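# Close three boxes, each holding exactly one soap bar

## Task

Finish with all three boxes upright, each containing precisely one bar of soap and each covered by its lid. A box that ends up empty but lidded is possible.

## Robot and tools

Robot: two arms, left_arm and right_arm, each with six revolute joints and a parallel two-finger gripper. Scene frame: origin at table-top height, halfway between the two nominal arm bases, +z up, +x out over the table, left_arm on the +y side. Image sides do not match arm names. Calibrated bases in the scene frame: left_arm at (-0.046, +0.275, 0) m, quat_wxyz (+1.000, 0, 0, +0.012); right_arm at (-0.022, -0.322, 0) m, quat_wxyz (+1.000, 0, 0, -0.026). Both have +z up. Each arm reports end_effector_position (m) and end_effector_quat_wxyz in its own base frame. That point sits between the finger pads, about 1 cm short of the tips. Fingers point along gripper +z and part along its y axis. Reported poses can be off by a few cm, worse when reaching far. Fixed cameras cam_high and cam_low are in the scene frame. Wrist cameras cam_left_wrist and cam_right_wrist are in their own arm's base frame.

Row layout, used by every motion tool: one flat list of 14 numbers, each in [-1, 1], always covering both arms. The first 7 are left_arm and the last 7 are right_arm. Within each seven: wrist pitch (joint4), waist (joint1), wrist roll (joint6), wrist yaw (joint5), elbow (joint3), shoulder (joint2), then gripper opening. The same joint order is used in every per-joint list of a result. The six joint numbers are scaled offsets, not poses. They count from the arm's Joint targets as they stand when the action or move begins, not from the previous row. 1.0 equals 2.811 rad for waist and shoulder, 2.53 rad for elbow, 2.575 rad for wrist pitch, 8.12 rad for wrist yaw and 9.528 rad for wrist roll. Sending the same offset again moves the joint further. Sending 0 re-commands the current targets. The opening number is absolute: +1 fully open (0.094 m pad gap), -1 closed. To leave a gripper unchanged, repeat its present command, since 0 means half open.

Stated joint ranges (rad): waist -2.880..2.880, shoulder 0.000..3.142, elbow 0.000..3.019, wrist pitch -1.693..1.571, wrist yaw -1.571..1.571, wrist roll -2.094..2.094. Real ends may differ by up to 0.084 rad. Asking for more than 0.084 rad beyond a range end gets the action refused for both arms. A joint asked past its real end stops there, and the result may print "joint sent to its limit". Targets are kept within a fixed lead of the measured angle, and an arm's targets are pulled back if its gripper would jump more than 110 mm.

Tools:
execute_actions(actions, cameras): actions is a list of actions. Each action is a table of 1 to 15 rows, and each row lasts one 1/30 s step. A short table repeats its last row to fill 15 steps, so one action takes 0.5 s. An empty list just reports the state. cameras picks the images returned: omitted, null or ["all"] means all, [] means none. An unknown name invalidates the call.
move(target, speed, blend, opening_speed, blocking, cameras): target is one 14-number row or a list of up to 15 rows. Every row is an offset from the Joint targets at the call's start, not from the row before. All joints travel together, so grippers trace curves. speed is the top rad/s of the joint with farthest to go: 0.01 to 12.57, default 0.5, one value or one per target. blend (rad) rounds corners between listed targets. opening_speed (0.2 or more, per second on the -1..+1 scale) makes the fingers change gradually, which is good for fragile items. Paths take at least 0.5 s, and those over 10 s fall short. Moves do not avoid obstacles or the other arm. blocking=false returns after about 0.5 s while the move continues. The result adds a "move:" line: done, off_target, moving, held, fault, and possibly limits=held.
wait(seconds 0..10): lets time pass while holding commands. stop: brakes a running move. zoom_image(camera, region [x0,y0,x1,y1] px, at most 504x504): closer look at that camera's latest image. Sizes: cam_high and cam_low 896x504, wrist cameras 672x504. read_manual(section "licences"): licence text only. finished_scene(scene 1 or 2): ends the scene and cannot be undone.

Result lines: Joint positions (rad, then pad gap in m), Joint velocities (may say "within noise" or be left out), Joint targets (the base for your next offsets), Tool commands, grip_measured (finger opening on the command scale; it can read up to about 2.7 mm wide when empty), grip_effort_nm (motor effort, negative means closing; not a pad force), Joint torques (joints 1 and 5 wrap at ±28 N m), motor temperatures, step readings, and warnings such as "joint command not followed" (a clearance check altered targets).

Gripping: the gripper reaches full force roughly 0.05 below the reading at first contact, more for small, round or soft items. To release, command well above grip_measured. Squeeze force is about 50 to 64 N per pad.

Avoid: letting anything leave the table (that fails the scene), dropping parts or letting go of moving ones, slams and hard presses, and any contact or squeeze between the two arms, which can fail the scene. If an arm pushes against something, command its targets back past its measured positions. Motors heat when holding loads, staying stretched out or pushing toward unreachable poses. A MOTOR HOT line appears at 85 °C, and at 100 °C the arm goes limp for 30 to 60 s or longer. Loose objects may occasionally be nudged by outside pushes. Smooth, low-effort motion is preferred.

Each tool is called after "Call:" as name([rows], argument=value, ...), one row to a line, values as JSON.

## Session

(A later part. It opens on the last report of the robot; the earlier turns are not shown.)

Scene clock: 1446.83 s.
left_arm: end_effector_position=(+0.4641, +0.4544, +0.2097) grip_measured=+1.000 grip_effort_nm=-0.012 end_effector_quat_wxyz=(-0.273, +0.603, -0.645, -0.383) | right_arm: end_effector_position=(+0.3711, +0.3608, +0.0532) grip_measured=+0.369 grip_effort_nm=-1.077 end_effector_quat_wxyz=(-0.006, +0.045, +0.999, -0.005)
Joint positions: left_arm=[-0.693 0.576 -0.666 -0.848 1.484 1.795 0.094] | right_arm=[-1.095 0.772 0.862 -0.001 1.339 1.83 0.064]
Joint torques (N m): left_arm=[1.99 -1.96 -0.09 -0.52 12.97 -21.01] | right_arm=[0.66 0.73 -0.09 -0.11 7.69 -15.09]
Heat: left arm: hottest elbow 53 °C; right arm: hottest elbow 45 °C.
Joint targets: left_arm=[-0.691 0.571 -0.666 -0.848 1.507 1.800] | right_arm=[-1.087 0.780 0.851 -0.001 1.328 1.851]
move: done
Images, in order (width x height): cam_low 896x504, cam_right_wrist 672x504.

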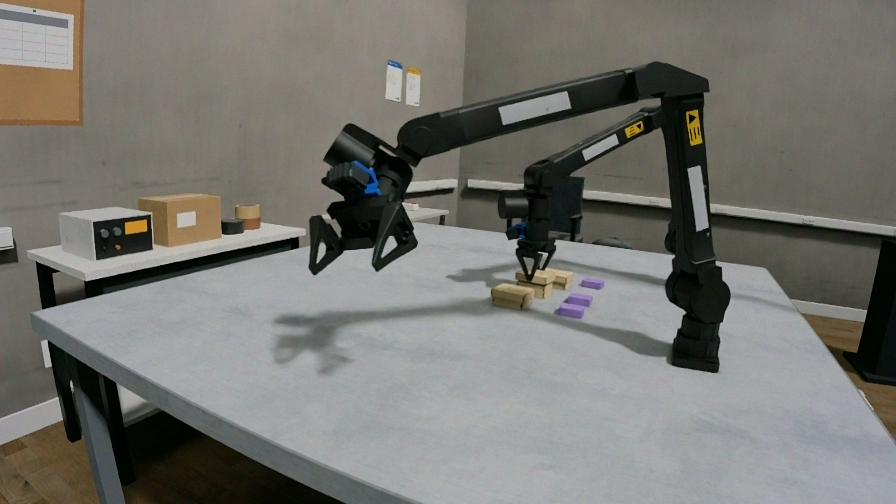

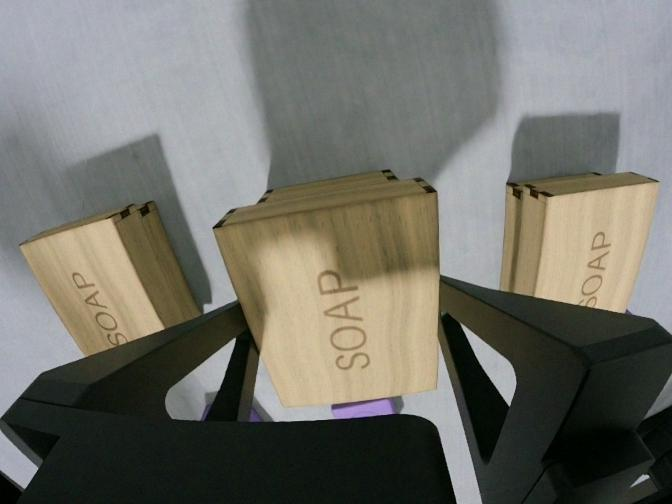

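Call:
move(target=[0,0,0,0,0,0,1,0.0146,0,0,0,-0.0086,0,0.25], speed=0.05, cameras=["cam_right_wrist","cam_low"])

Call:
zoom_image(camera="cam_right_wrist", region=[200, 150, 450, 250])

Call:
zoom_image(camera="cam_low", region=[490, 230, 590, 310])

Scene clock: 1467.43 s.
left_arm: end_effector_position=(+0.4641, +0.4544, +0.2097) grip_measured=+1.000 grip_effort_nm=-0.012 end_effector_quat_wxyz=(-0.273, +0.603, -0.645, -0.383) | right_arm: end_effector_position=(+0.3716, +0.3614, +0.0466) grip_measured=+0.369 grip_effort_nm=-1.092 end_effector_quat_wxyz=(+0.000, +0.045, +0.999, +0.001)
Joint positions: left_arm=[-0.693 0.576 -0.666 -0.848 1.484 1.795 0.094] | right_arm=[-1.058 0.772 0.862 -0.001 1.32 1.83 0.064]
Joint torques (N m): left_arm=[1.98 -2.02 -0.08 -0.52 12.97 -20.95] | right_arm=[0.69 0.73 -0.1 -0.11 7.35 -14.97]
Motor temperatures (°C): left_arm=[27 28 29 29 53 42 29] | right_arm=[30 32 28 30 44 35 33]
Heat: left arm: hottest elbow 53 °C; right arm: hottest elbow 44 °C.
Joint targets: left_arm=[-0.691 0.571 -0.666 -0.848 1.507 1.800] | right_arm=[-1.049 0.780 0.851 -0.001 1.306 1.851]
move: done
Images, in order (width x height): cam_low 896x504, cam_right_wrist 672x504.

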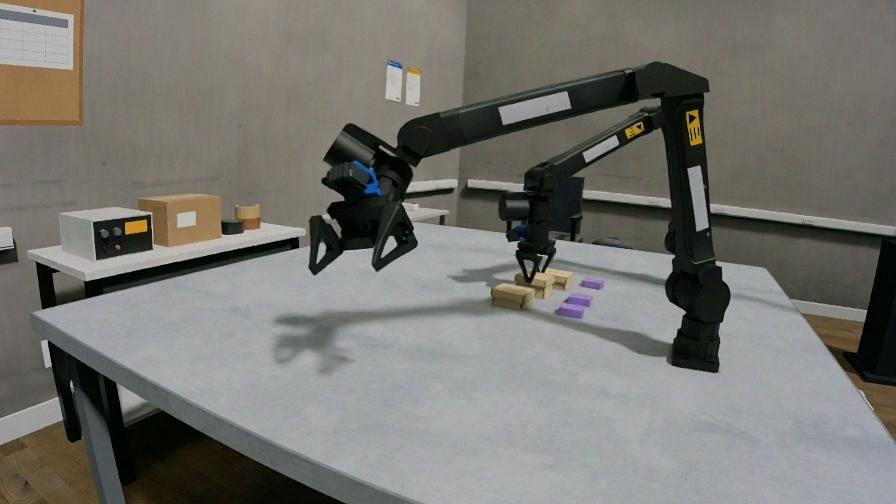

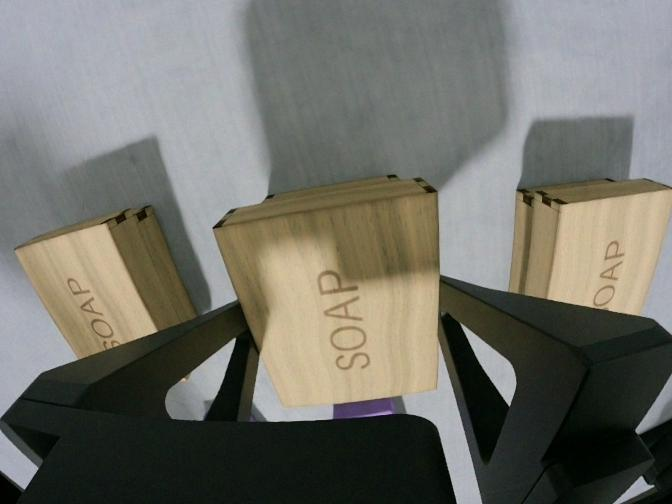

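Scaled by 2.016 (camera's finer frame: 960x720).

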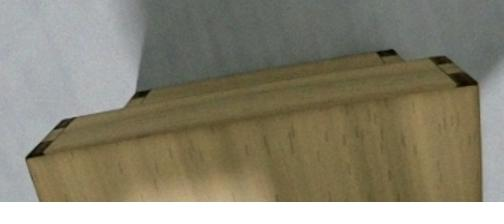

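Scaled by 5.040 (camera's finer frame: 1280x720).

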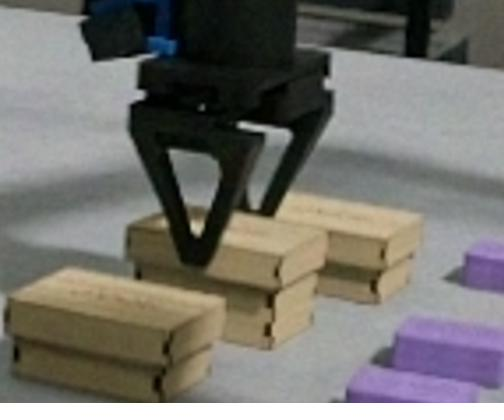

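Call:
move(target=[0,0,0,0,0,0,1,0,0,0,0,0,0,0.9], opening_speed=0.6, cameras=["cam_right_wrist","cam_low"])

Call:
zoom_image(camera="cam_low", region=[490, 230, 590, 310])

Scene clock: 1485.33 s.
left_arm: end_effector_position=(+0.4641, +0.4544, +0.2097) grip_measured=+1.000 grip_effort_nm=-0.007 end_effector_quat_wxyz=(-0.273, +0.603, -0.645, -0.383) | right_arm: end_effector_position=(+0.3717, +0.3614, +0.0465) grip_measured=+0.897 grip_effort_nm=0.042 end_effector_quat_wxyz=(+0.001, +0.045, +0.999, +0.001)
Joint positions: left_arm=[-0.693 0.576 -0.666 -0.848 1.484 1.795 0.094] | right_arm=[-1.057 0.772 0.862 -0.001 1.319 1.83 0.089]
Joint torques (N m): left_arm=[1.96 -2.02 -0.08 -0.53 12.97 -21.01] | right_arm=[0.69 0.73 -0.09 -0.11 7.42 -14.97]
Heat: left arm: hottest elbow 53 °C; right arm: hottest elbow 44 °C.
Joint targets: left_arm=[-0.691 0.571 -0.666 -0.848 1.507 1.800] | right_arm=[-1.049 0.780 0.851 -0.001 1.306 1.851]
move: done
Images, in order (width x height): cam_low 896x504, cam_right_wrist 672x504.

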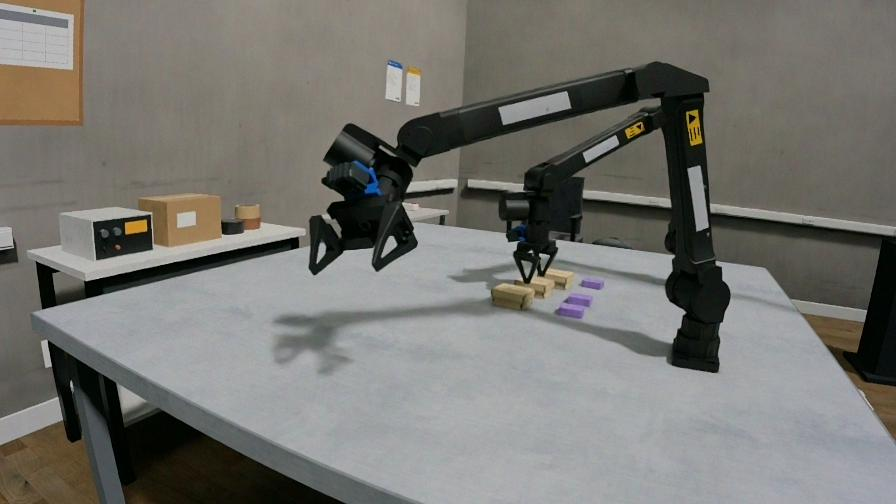

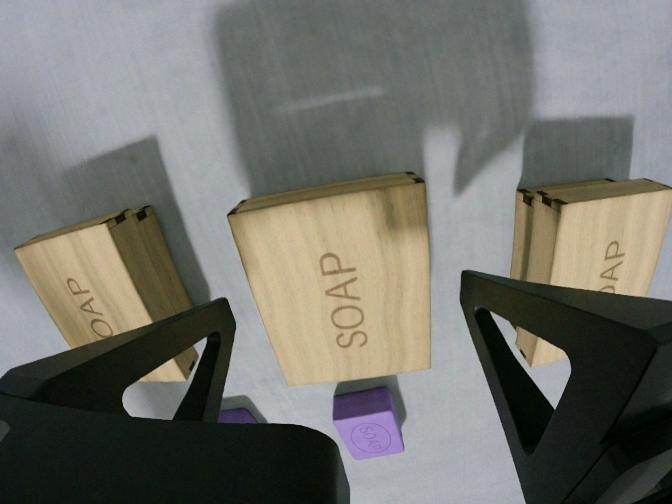

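Scaled by 5.040 (camera's finer frame: 1280x720).

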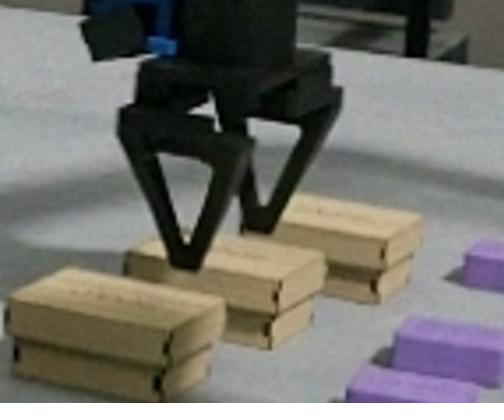

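Call:
move([
  [0,0,0,0,0,0,1,-0.0586,0,0,0,0.0549,-0.0317,1],
  [0,0,0,0,0,0,1,-0.099,0.0406,0.0154,0,0.186,0.0575,1],
], speed=[0.3,0.6], cameras=["cam_right_wrist","cam_low","cam_high"])

Call:
zoom_image(camera="cam_low", region=[490, 230, 590, 310])

Scene clock: 1508.50 s.
left_arm: end_effector_position=(+0.4641, +0.4544, +0.2097) grip_measured=+1.000 grip_effort_nm=-0.012 end_effector_quat_wxyz=(-0.273, +0.603, -0.645, -0.383) | right_arm: end_effector_position=(+0.3801, +0.4734, +0.0989) grip_measured=+0.998 grip_effort_nm=0.032 end_effector_quat_wxyz=(+0.000, +0.045, +0.999, +0.001)
Joint positions: left_arm=[-0.693 0.576 -0.666 -0.848 1.484 1.795 0.094] | right_arm=[-1.296 0.895 0.985 -0.001 1.72 1.993 0.094]
Joint torques (N m): left_arm=[1.99 -2.02 -0.08 -0.52 12.96 -21.01] | right_arm=[0.08 -0.09 0.15 -0.1 14.16 -18.61]
Heat: left arm: hottest elbow 54 °C; right arm: hottest elbow 45 °C.
Joint targets: left_arm=[-0.691 0.571 -0.666 -0.848 1.507 1.800] | right_arm=[-1.304 0.894 0.997 -0.001 1.776 2.013]
move: off_target (right_arm); right_arm: the elbow is farthest, 0.057 rad from its target
Images, in order (width x height): cam_high 896x504, cam_low 896x504, cam_right_wrist 672x504.

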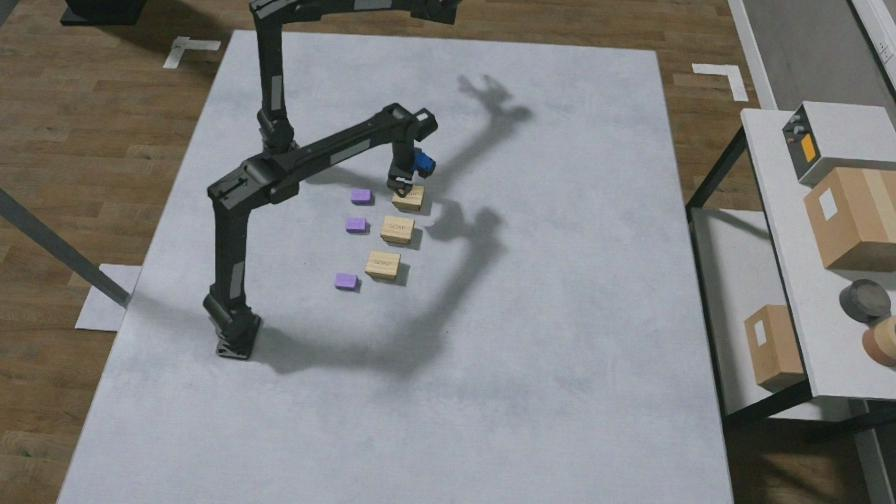

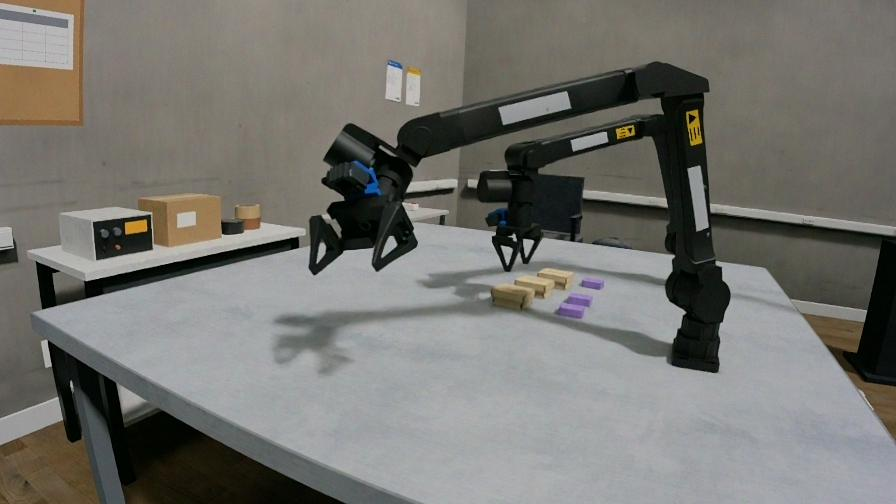

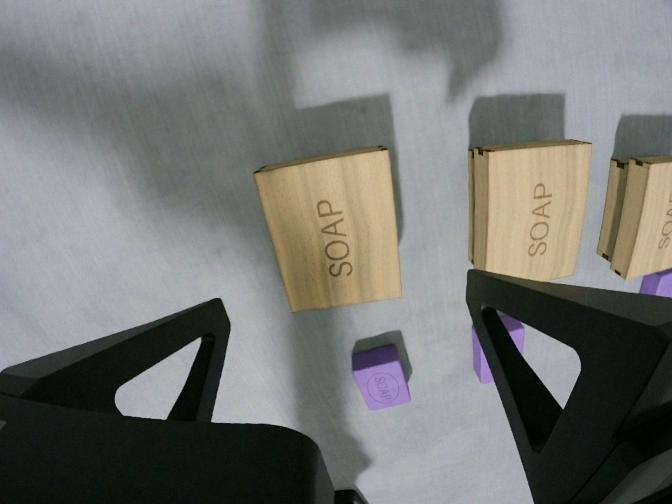

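Scaled by 5.040 (camera's finer frame: 1280x720).

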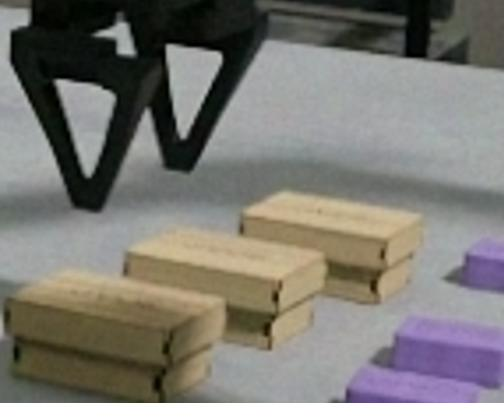

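Call:
move([
  [0,0,0,0,0,0,1,0.0559,-0.0048,0,0,-0.0451,0.0324,1],
  [0,0,0,0,0,0,1,0.0447,-0.0048,0,0,-0.0162,0.0189,1],
], speed=[0.3,0.15], cameras=["cam_right_wrist","cam_low"])

Scene clock: 1539.60 s.
left_arm: end_effector_position=(+0.4641, +0.4544, +0.2097) grip_measured=+1.000 grip_effort_nm=-0.017 end_effector_quat_wxyz=(-0.273, +0.603, -0.645, -0.383) | right_arm: end_effector_position=(+0.3891, +0.4772, +0.0327) grip_measured=+0.998 grip_effort_nm=0.042 end_effector_quat_wxyz=(-0.003, +0.049, +0.999, -0.004)
Joint positions: left_arm=[-0.693 0.576 -0.666 -0.848 1.484 1.795 0.094] | right_arm=[-1.181 0.887 0.986 -0.001 1.682 2.083 0.094]
Joint torques (N m): left_arm=[1.98 -2.02 -0.08 -0.53 12.96 -21.01] | right_arm=[-0.05 -0.62 0.12 -0.1 13.44 -22.12]
Motor temperatures (°C): left_arm=[27 28 29 29 54 42 29] | right_arm=[30 32 28 30 50 36 31]
Heat: left arm: hottest elbow 54 °C; right arm: hottest elbow 50 °C.
Joint targets: left_arm=[-0.691 0.571 -0.666 -0.848 1.507 1.800] | right_arm=[-1.189 0.880 0.997 -0.001 1.735 2.066]
move: off_target (right_arm); right_arm: the elbow is farthest, 0.053 rad from its target
Images, in order (width x height): cam_low 896x504, cam_right_wrist 672x504.

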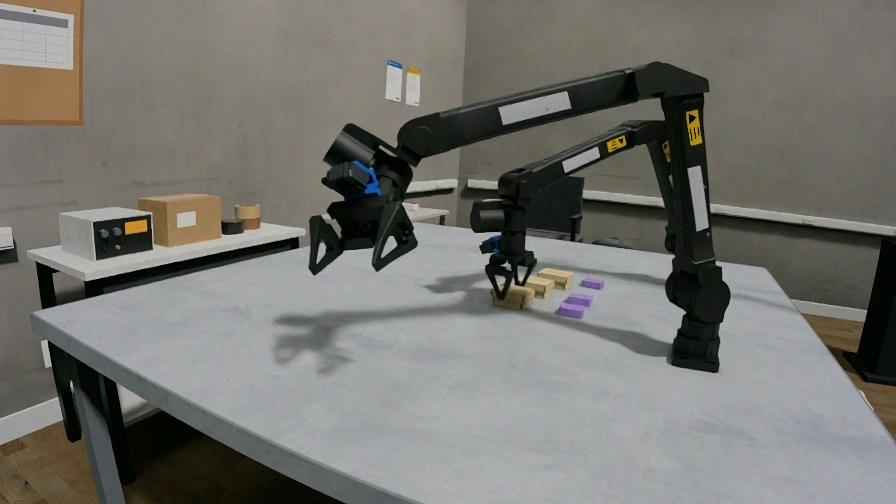

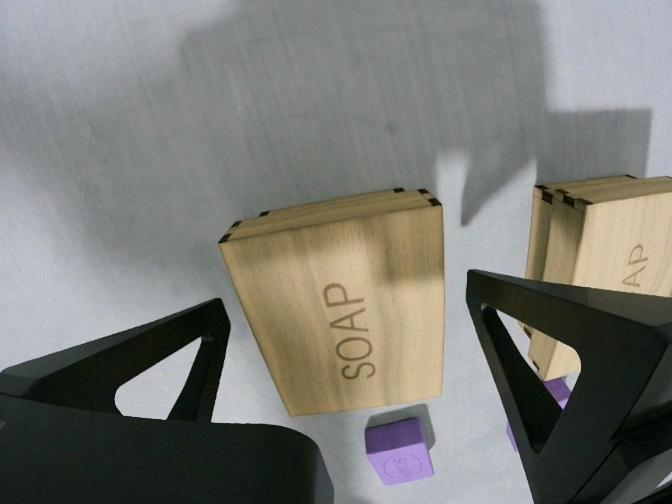

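Call:
move(target=[0,0,0,0,0,0,1,0,0,0,0,0,0,0.25], opening_speed=0.5, cameras=["cam_right_wrist","cam_low"])

Call:
move(target=[0,0,0,0,0,0,1,-0.0128,0,0,0,0.0067,-0.0071,0.25], speed=0.06, cameras=["cam_right_wrist","cam_low"])

Call:
zoom_image(camera="cam_right_wrist", region=[200, 150, 450, 250])

Call:
zoom_image(camera="cam_low", region=[480, 240, 580, 320])

Scene clock: 1551.37 s.
left_arm: end_effector_position=(+0.4641, +0.4544, +0.2097) grip_measured=+1.000 grip_effort_nm=-0.012 end_effector_quat_wxyz=(-0.273, +0.603, -0.645, -0.383) | right_arm: end_effector_position=(+0.3891, +0.4771, +0.0331) grip_measured=+0.371 grip_effort_nm=-1.053 end_effector_quat_wxyz=(-0.003, +0.050, +0.999, -0.004)
Joint positions: left_arm=[-0.693 0.576 -0.666 -0.848 1.484 1.795 0.094] | right_arm=[-1.181 0.887 0.986 -0.001 1.682 2.082 0.064]
Joint torques (N m): left_arm=[1.99 -2.02 -0.08 -0.52 12.97 -21.01] | right_arm=[0.08 -0.62 0.12 -0.1 13.46 -21.89]
Heat: left arm: hottest elbow 54 °C; right arm: hottest elbow 50 °C.
Joint targets: left_arm=[-0.691 0.571 -0.666 -0.848 1.507 1.800] | right_arm=[-1.189 0.880 0.998 -0.001 1.735 2.066]
move: off_target (right_arm); right_arm: the elbow is farthest, 0.053 rad from its target
Images, in order (width x height): cam_low 896x504, cam_right_wrist 672x504.

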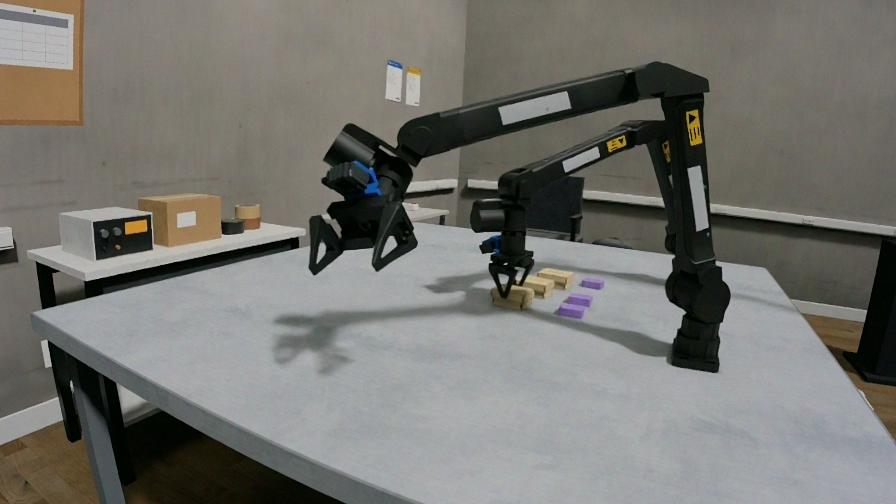

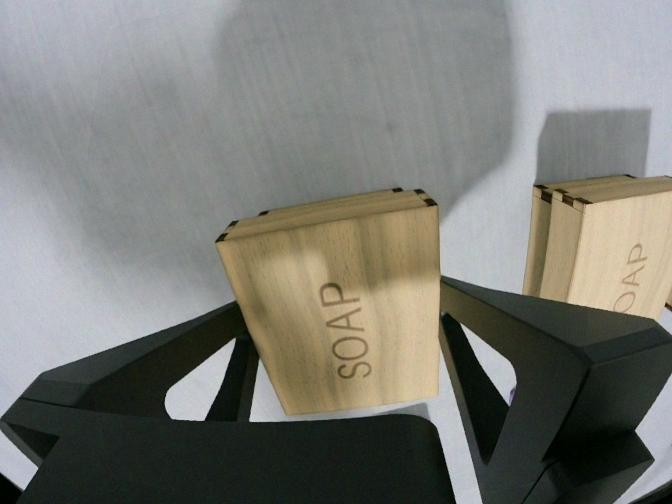

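Scene clock: 1552.37 s.
left_arm: end_effector_position=(+0.4641, +0.4544, +0.2097) grip_measured=+1.000 grip_effort_nm=-0.007 end_effector_quat_wxyz=(-0.273, +0.603, -0.645, -0.383) | right_arm: end_effector_position=(+0.3887, +0.4766, +0.0514) grip_measured=+0.369 grip_effort_nm=-1.072 end_effector_quat_wxyz=(-0.002, +0.050, +0.999, -0.002)
Joint positions: left_arm=[-0.693 0.576 -0.666 -0.848 1.484 1.795 0.094] | right_arm=[-1.214 0.887 0.986 -0.001 1.696 2.059 0.064]
Joint torques (N m): left_arm=[1.99 -2.02 -0.08 -0.52 12.94 -20.95] | right_arm=[0.01 -0.62 0.11 -0.1 13.85 -21.3]
Heat: left arm: hottest elbow 54 °C; right arm: hottest elbow 50 °C.
Joint targets: left_arm=[-0.691 0.571 -0.666 -0.848 1.507 1.800] | right_arm=[-1.222 0.880 0.997 -0.001 1.752 2.046]
move: off_target (right_arm); right_arm: the elbow is farthest, 0.056 rad from its target
Images, in order (width x height): cam_low 896x504, cam_right_wrist 672x504.

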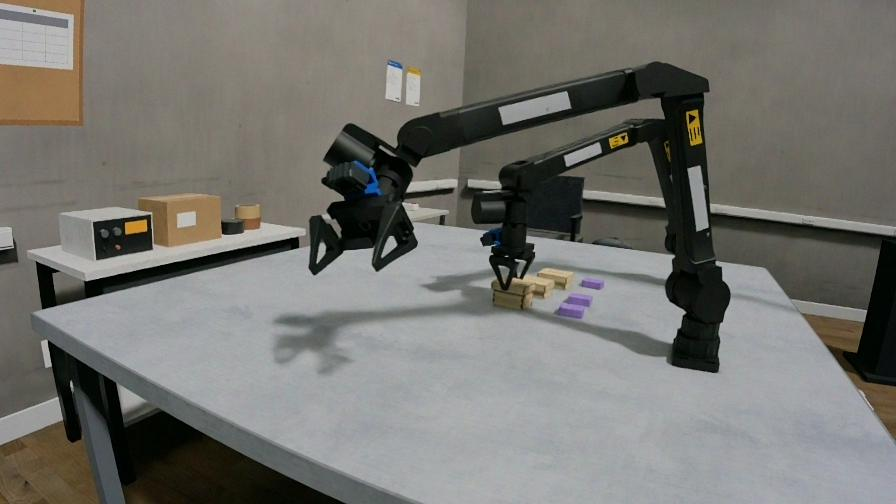

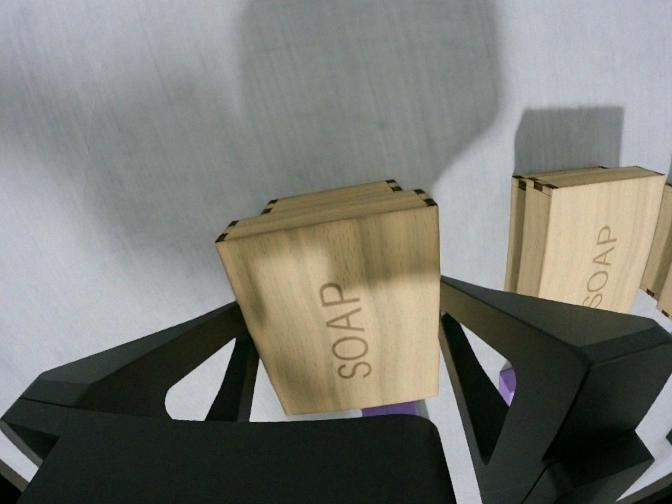

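Scaled by 2.016 (camera's finer frame: 960x720).

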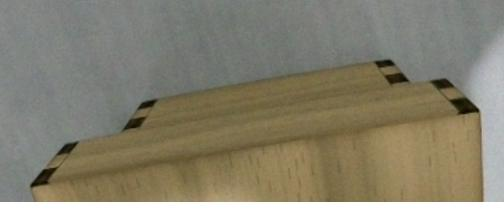

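Scaled by 5.040 (camera's finer frame: 1280x720).

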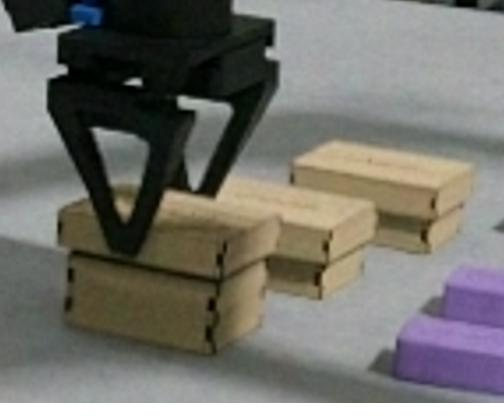

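Call:
move(target=[0,0,0,0,0,0,1,-0.0697,0,0,0,0.0474,-0.0201,0.25], speed=0.3, cameras=["cam_right_wrist","cam_high","cam_low"])

Call:
zoom_image(camera="cam_high", region=[330, 160, 450, 290])

Call:
zoom_image(camera="cam_low", region=[480, 240, 620, 340])

Scene clock: 1566.37 s.
left_arm: end_effector_position=(+0.4641, +0.4544, +0.2097) grip_measured=+1.000 grip_effort_nm=-0.012 end_effector_quat_wxyz=(-0.273, +0.603, -0.645, -0.383) | right_arm: end_effector_position=(+0.3893, +0.4774, +0.1363) grip_measured=+0.369 grip_effort_nm=-1.072 end_effector_quat_wxyz=(+0.001, +0.050, +0.999, +0.002)
Joint positions: left_arm=[-0.693 0.576 -0.666 -0.848 1.484 1.795 0.094] | right_arm=[-1.393 0.887 0.986 -0.001 1.819 1.993 0.064]
Joint torques (N m): left_arm=[1.98 -1.96 -0.08 -0.52 12.96 -21.01] | right_arm=[-0.02 -0.67 0.11 -0.1 14.17 -20.48]
Heat: left arm: hottest elbow 54 °C; right arm: hottest elbow 54 °C.
Joint targets: left_arm=[-0.691 0.571 -0.666 -0.848 1.507 1.800] | right_arm=[-1.401 0.880 0.997 -0.001 1.872 1.990]
move: off_target (right_arm); right_arm: the elbow is farthest, 0.053 rad from its target
Images, in order (width x height): cam_high 896x504, cam_low 896x504, cam_right_wrist 672x504.

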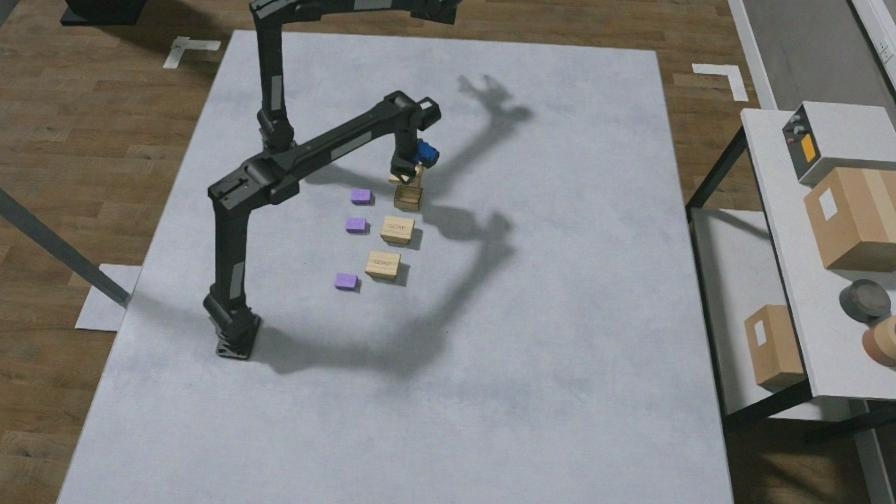

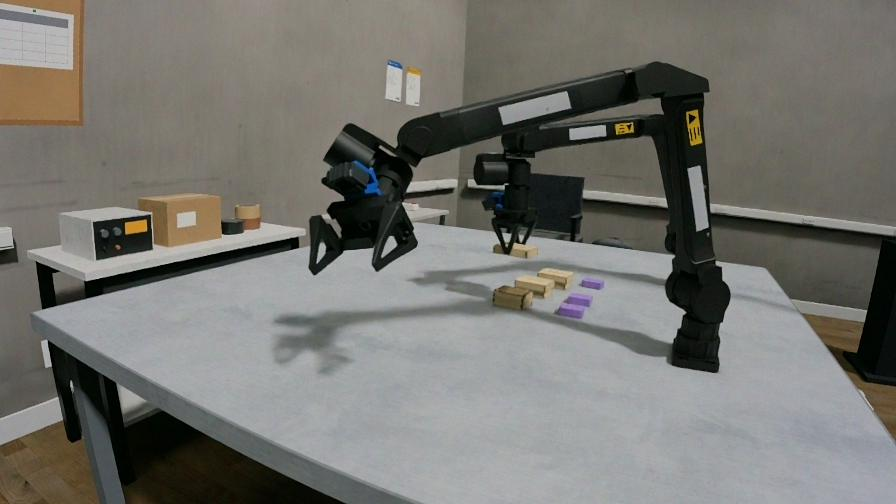

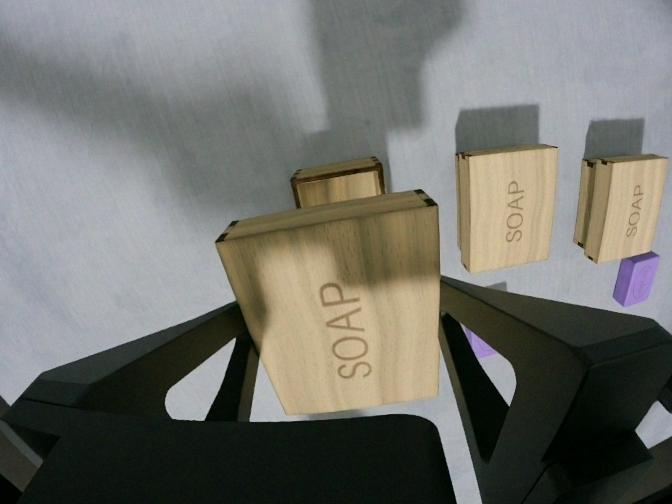

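Scaled by 3.877 (camera's finer frame: 1280x720).

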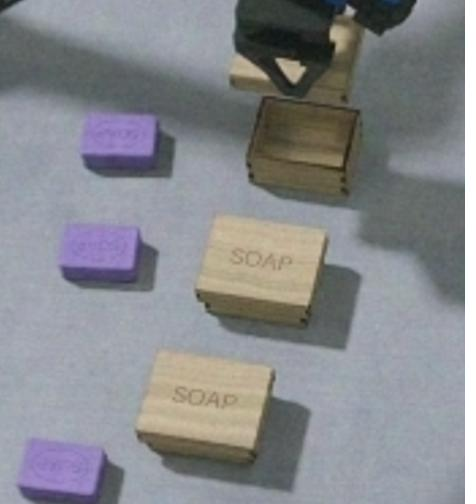

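Scaled by 3.600 (camera's finer frame: 1280x720).

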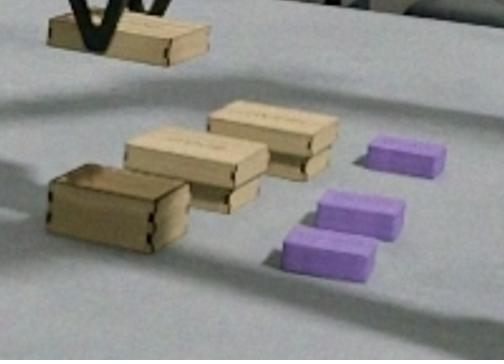

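Call:
move(target=[-0.1645,-0.3662,0.2053,0.1044,-0.253,-0.1724,1,0,-0.42,0,0,0,0,0.25], speed=0.8)

Call:
zoom_image(camera="cam_high", region=[310, 150, 450, 300])

Scene clock: 1624.40 s.
left_arm: end_effector_position=(+0.3112, -0.1505, +0.1022) grip_measured=+1.000 grip_effort_nm=-0.027 end_effector_quat_wxyz=(+0.007, +0.760, +0.650, +0.005) | right_arm: end_effector_position=(+0.5871, -0.1866, +0.1363) grip_measured=+0.369 grip_effort_nm=-1.082 end_effector_quat_wxyz=(+0.002, +0.603, +0.798, +0.001)
Joint positions: left_arm=[-1.104 -0.451 1.277 -0.003 0.88 1.331 0.094] | right_arm=[-1.393 -0.307 0.986 -0.001 1.819 1.993 0.064]
Joint torques (N m): left_arm=[0.64 -2.08 0.1 0.15 8.25 -12.45] | right_arm=[0.09 0.67 0.11 -0.11 14.13 -20.31]
Motor temperatures (°C): left_arm=[27 28 29 29 54 42 29] | right_arm=[30 32 28 30 59 36 32]
Heat: left arm: hottest elbow 54 °C; right arm: hottest elbow 59 °C.
Joint targets: left_arm=[-1.115 -0.458 1.291 0.000 0.867 1.316] | right_arm=[-1.401 -0.300 0.997 -0.001 1.872 1.990]
move: off_target (right_arm); right_arm: the elbow is farthest, 0.053 rad from its target

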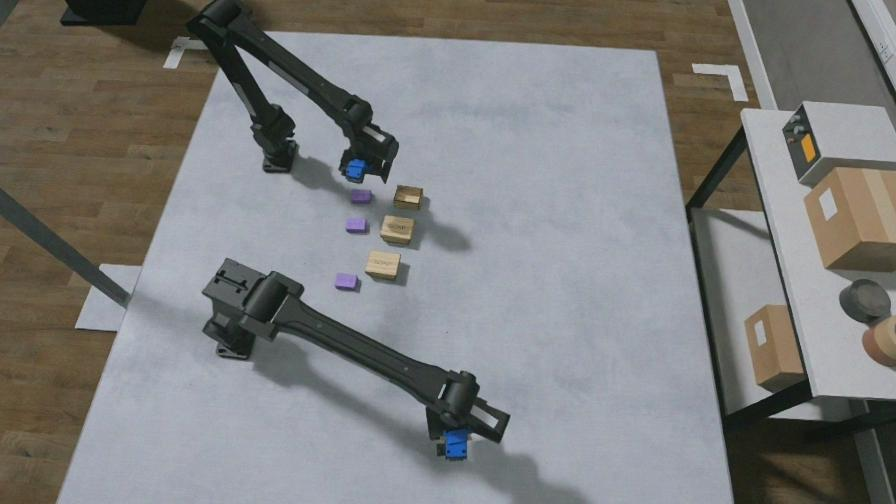

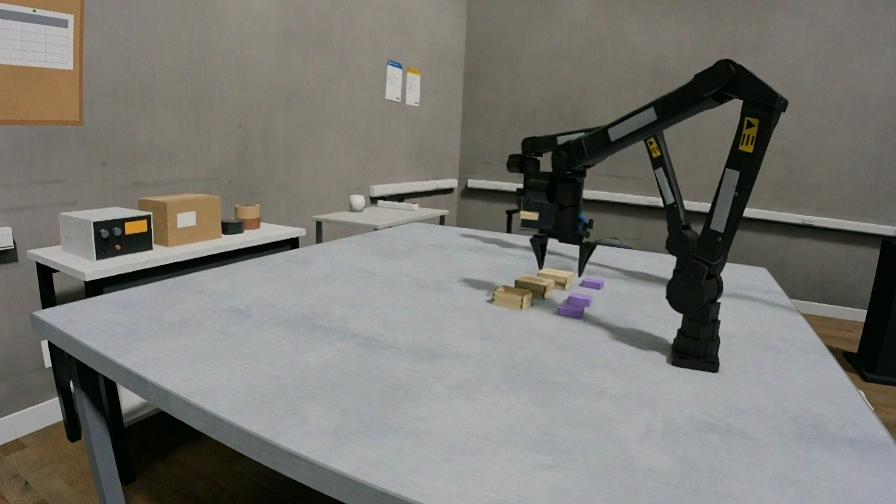

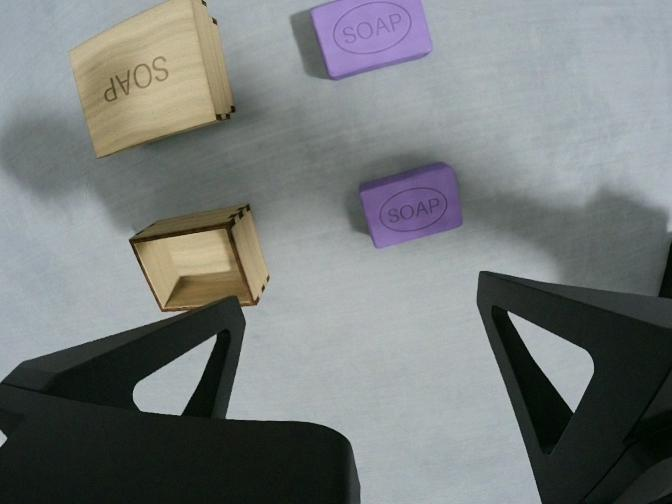

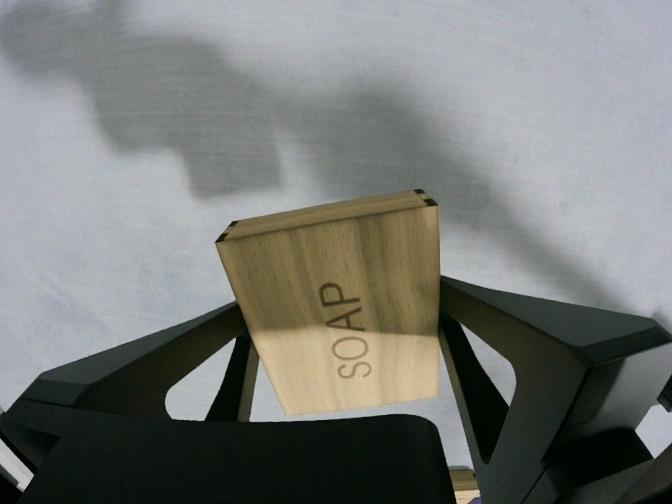

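Scaled by 3.360 (camera's finer frame: 1280x720).

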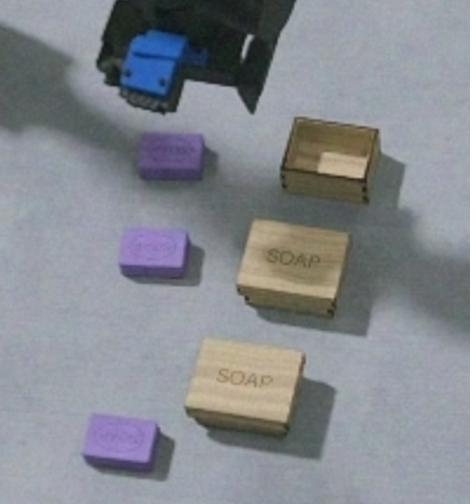

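Call:
zoom_image(camera="cam_left_wrist", region=[110, 140, 490, 330])

Scaled by 1.326 (camera's finer frame: 960x720).

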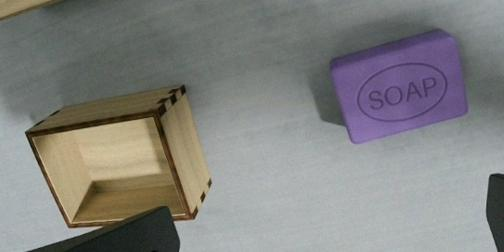

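Call:
move(target=[0.0509,-0.0274,-0.0248,0,-0.0514,0,1,0,0,0,0,0,0,0.25], speed=0.4, cameras=["cam_left_wrist","cam_low"])

Scene clock: 1694.80 s.
left_arm: end_effector_position=(+0.2729, -0.1577, +0.0591) grip_measured=+1.000 grip_effort_nm=-0.032 end_effector_quat_wxyz=(-0.003, +0.715, +0.699, +0.001) | right_arm: end_effector_position=(+0.5871, -0.1866, +0.1363) grip_measured=+0.369 grip_effort_nm=-1.072 end_effector_quat_wxyz=(+0.002, +0.603, +0.798, +0.001)
Joint positions: left_arm=[-0.996 -0.524 1.068 -0.003 0.749 1.33 0.094] | right_arm=[-1.393 -0.307 0.986 -0.001 1.819 1.993 0.064]
Joint torques (N m): left_arm=[1.52 -2.43 -0.22 0.13 7.69 -11.4] | right_arm=[0.08 0.73 0.11 -0.11 14.15 -20.37]
Motor temperatures (°C): left_arm=[27 28 29 28 51 38 29] | right_arm=[30 32 28 30 61 37 33]
Heat: left arm: hottest elbow 51 °C; right arm: hottest elbow 61 °C.
Joint targets: left_arm=[-0.984 -0.535 1.054 0.000 0.737 1.316] | right_arm=[-1.401 -0.300 0.997 -0.001 1.872 1.990]
move: off_target (right_arm); right_arm: the elbow is farthest, 0.053 rad from its target
Images, in order (width x height): cam_low 896x504, cam_left_wrist 672x504.

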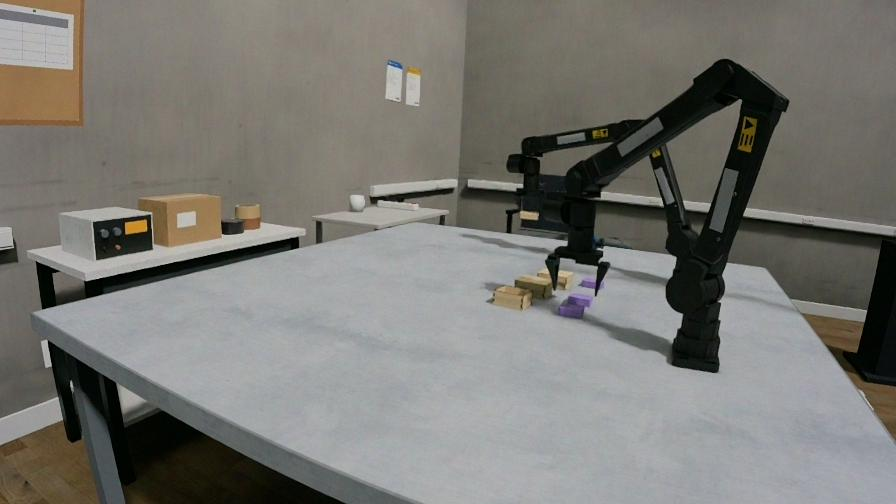

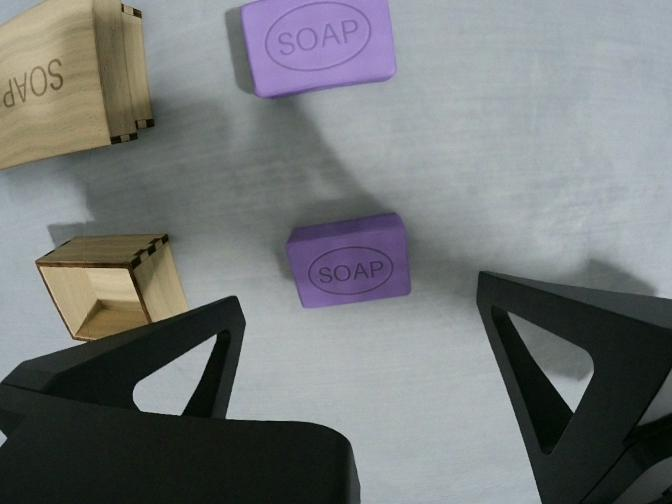

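Call:
move(target=[0.0466,0,0,0,-0.0229,0.0302,1,0,0,0,0,0,0,0.25], speed=0.2, cameras=["cam_left_wrist","cam_low"])

Call:
zoom_image(camera="cam_low", region=[500, 220, 640, 330])

Scene clock: 1712.03 s.
left_arm: end_effector_position=(+0.2702, -0.1561, +0.0254) grip_measured=+1.000 grip_effort_nm=-0.032 end_effector_quat_wxyz=(+0.000, +0.714, +0.700, +0.002) | right_arm: end_effector_position=(+0.5871, -0.1866, +0.1363) grip_measured=+0.369 grip_effort_nm=-1.072 end_effector_quat_wxyz=(+0.002, +0.603, +0.798, +0.001)
Joint positions: left_arm=[-0.876 -0.524 1.067 -0.003 0.69 1.383 0.094] | right_arm=[-1.393 -0.307 0.986 -0.001 1.819 1.993 0.064]
Joint torques (N m): left_arm=[1.69 -2.37 -0.21 0.14 7.16 -8.7] | right_arm=[0.09 0.73 0.11 -0.11 14.13 -20.31]
Motor temperatures (°C): left_arm=[27 28 29 28 49 38 29] | right_arm=[30 32 28 30 61 37 33]
Heat: left arm: hottest elbow 49 °C; right arm: hottest elbow 61 °C.
Joint targets: left_arm=[-0.863 -0.535 1.054 0.000 0.679 1.401] | right_arm=[-1.401 -0.300 0.997 -0.001 1.872 1.990]
move: off_target (right_arm); right_arm: the elbow is farthest, 0.053 rad from its target
Images, in order (width x height): cam_low 896x504, cam_left_wrist 672x504.

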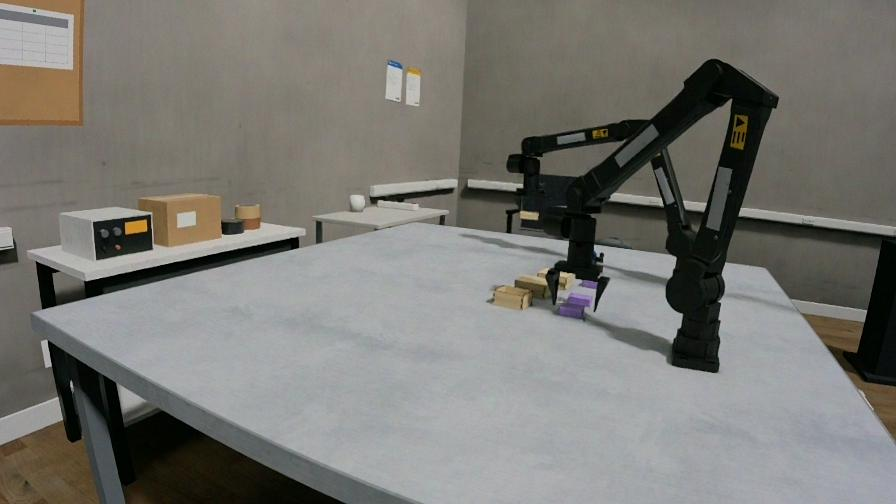

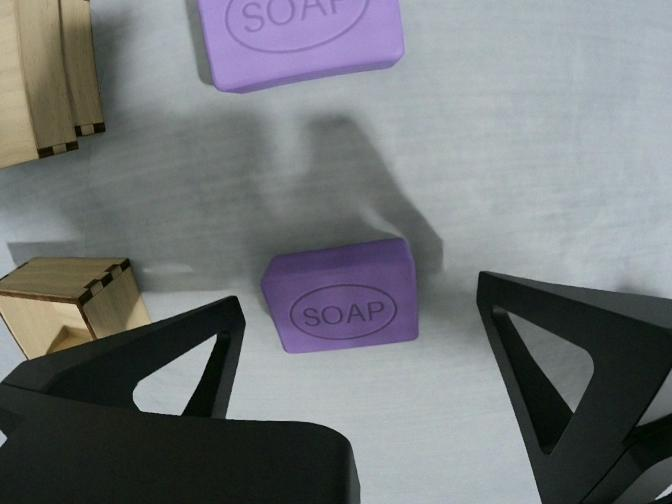

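Scaled by 3.600 (camera's finer frame: 1280x720).

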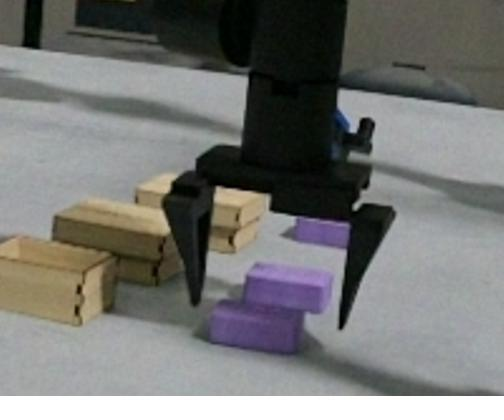

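Call:
move(target=[0,0,0,0,0,0,0.0,0,0,0,0,0,0,0.25], opening_speed=0.3, cameras=["cam_left_wrist","cam_low"])

Call:
zoom_image(camera="cam_low", region=[500, 220, 640, 330])

Scene clock: 1730.57 s.
left_arm: end_effector_position=(+0.2702, -0.1561, +0.0254) grip_measured=+0.168 grip_effort_nm=-1.023 end_effector_quat_wxyz=(+0.001, +0.714, +0.700, +0.002) | right_arm: end_effector_position=(+0.5871, -0.1866, +0.1363) grip_measured=+0.369 grip_effort_nm=-1.077 end_effector_quat_wxyz=(+0.002, +0.603, +0.798, +0.001)
Joint positions: left_arm=[-0.876 -0.524 1.067 -0.003 0.69 1.383 0.055] | right_arm=[-1.393 -0.307 0.986 -0.001 1.819 1.993 0.064]
Joint torques (N m): left_arm=[1.57 -2.37 -0.21 0.14 7.16 -8.76] | right_arm=[0.08 0.73 0.11 -0.11 14.13 -20.37]
Motor temperatures (°C): left_arm=[27 28 29 28 49 37 29] | right_arm=[30 32 28 30 61 37 33]
Heat: left arm: hottest elbow 49 °C; right arm: hottest elbow 61 °C.
Joint targets: left_arm=[-0.864 -0.535 1.054 0.000 0.679 1.401] | right_arm=[-1.401 -0.300 0.997 -0.001 1.872 1.990]
move: off_target (right_arm); right_arm: the elbow is farthest, 0.053 rad from its target
Images, in order (width x height): cam_low 896x504, cam_left_wrist 672x504.

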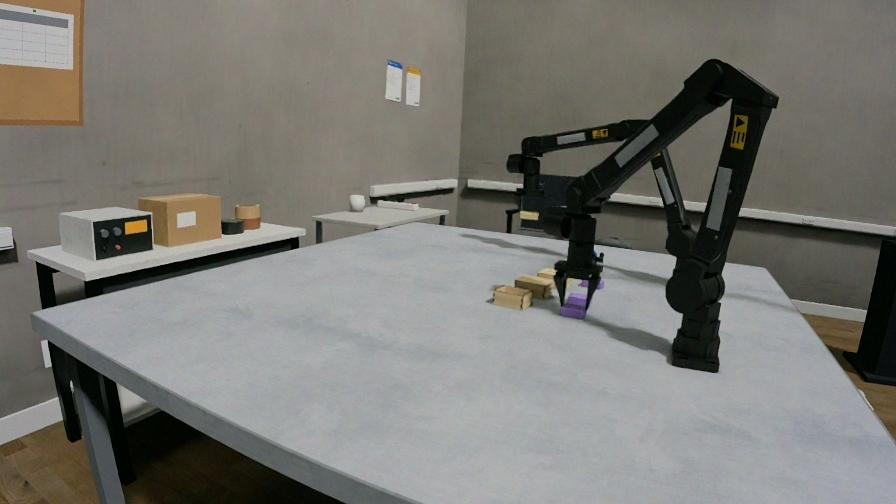

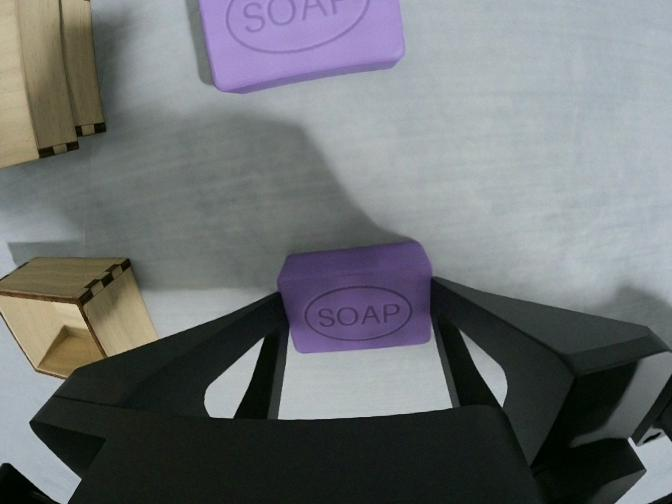

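Scaled by 3.600 (camera's finer frame: 1280x720).

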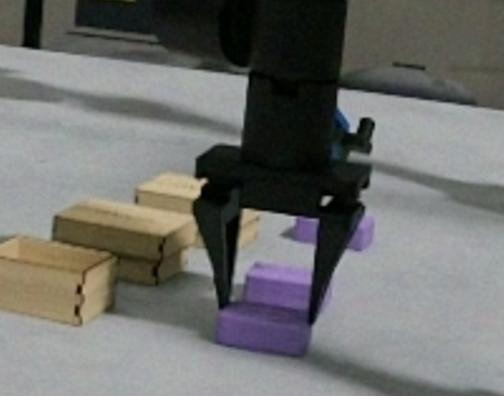

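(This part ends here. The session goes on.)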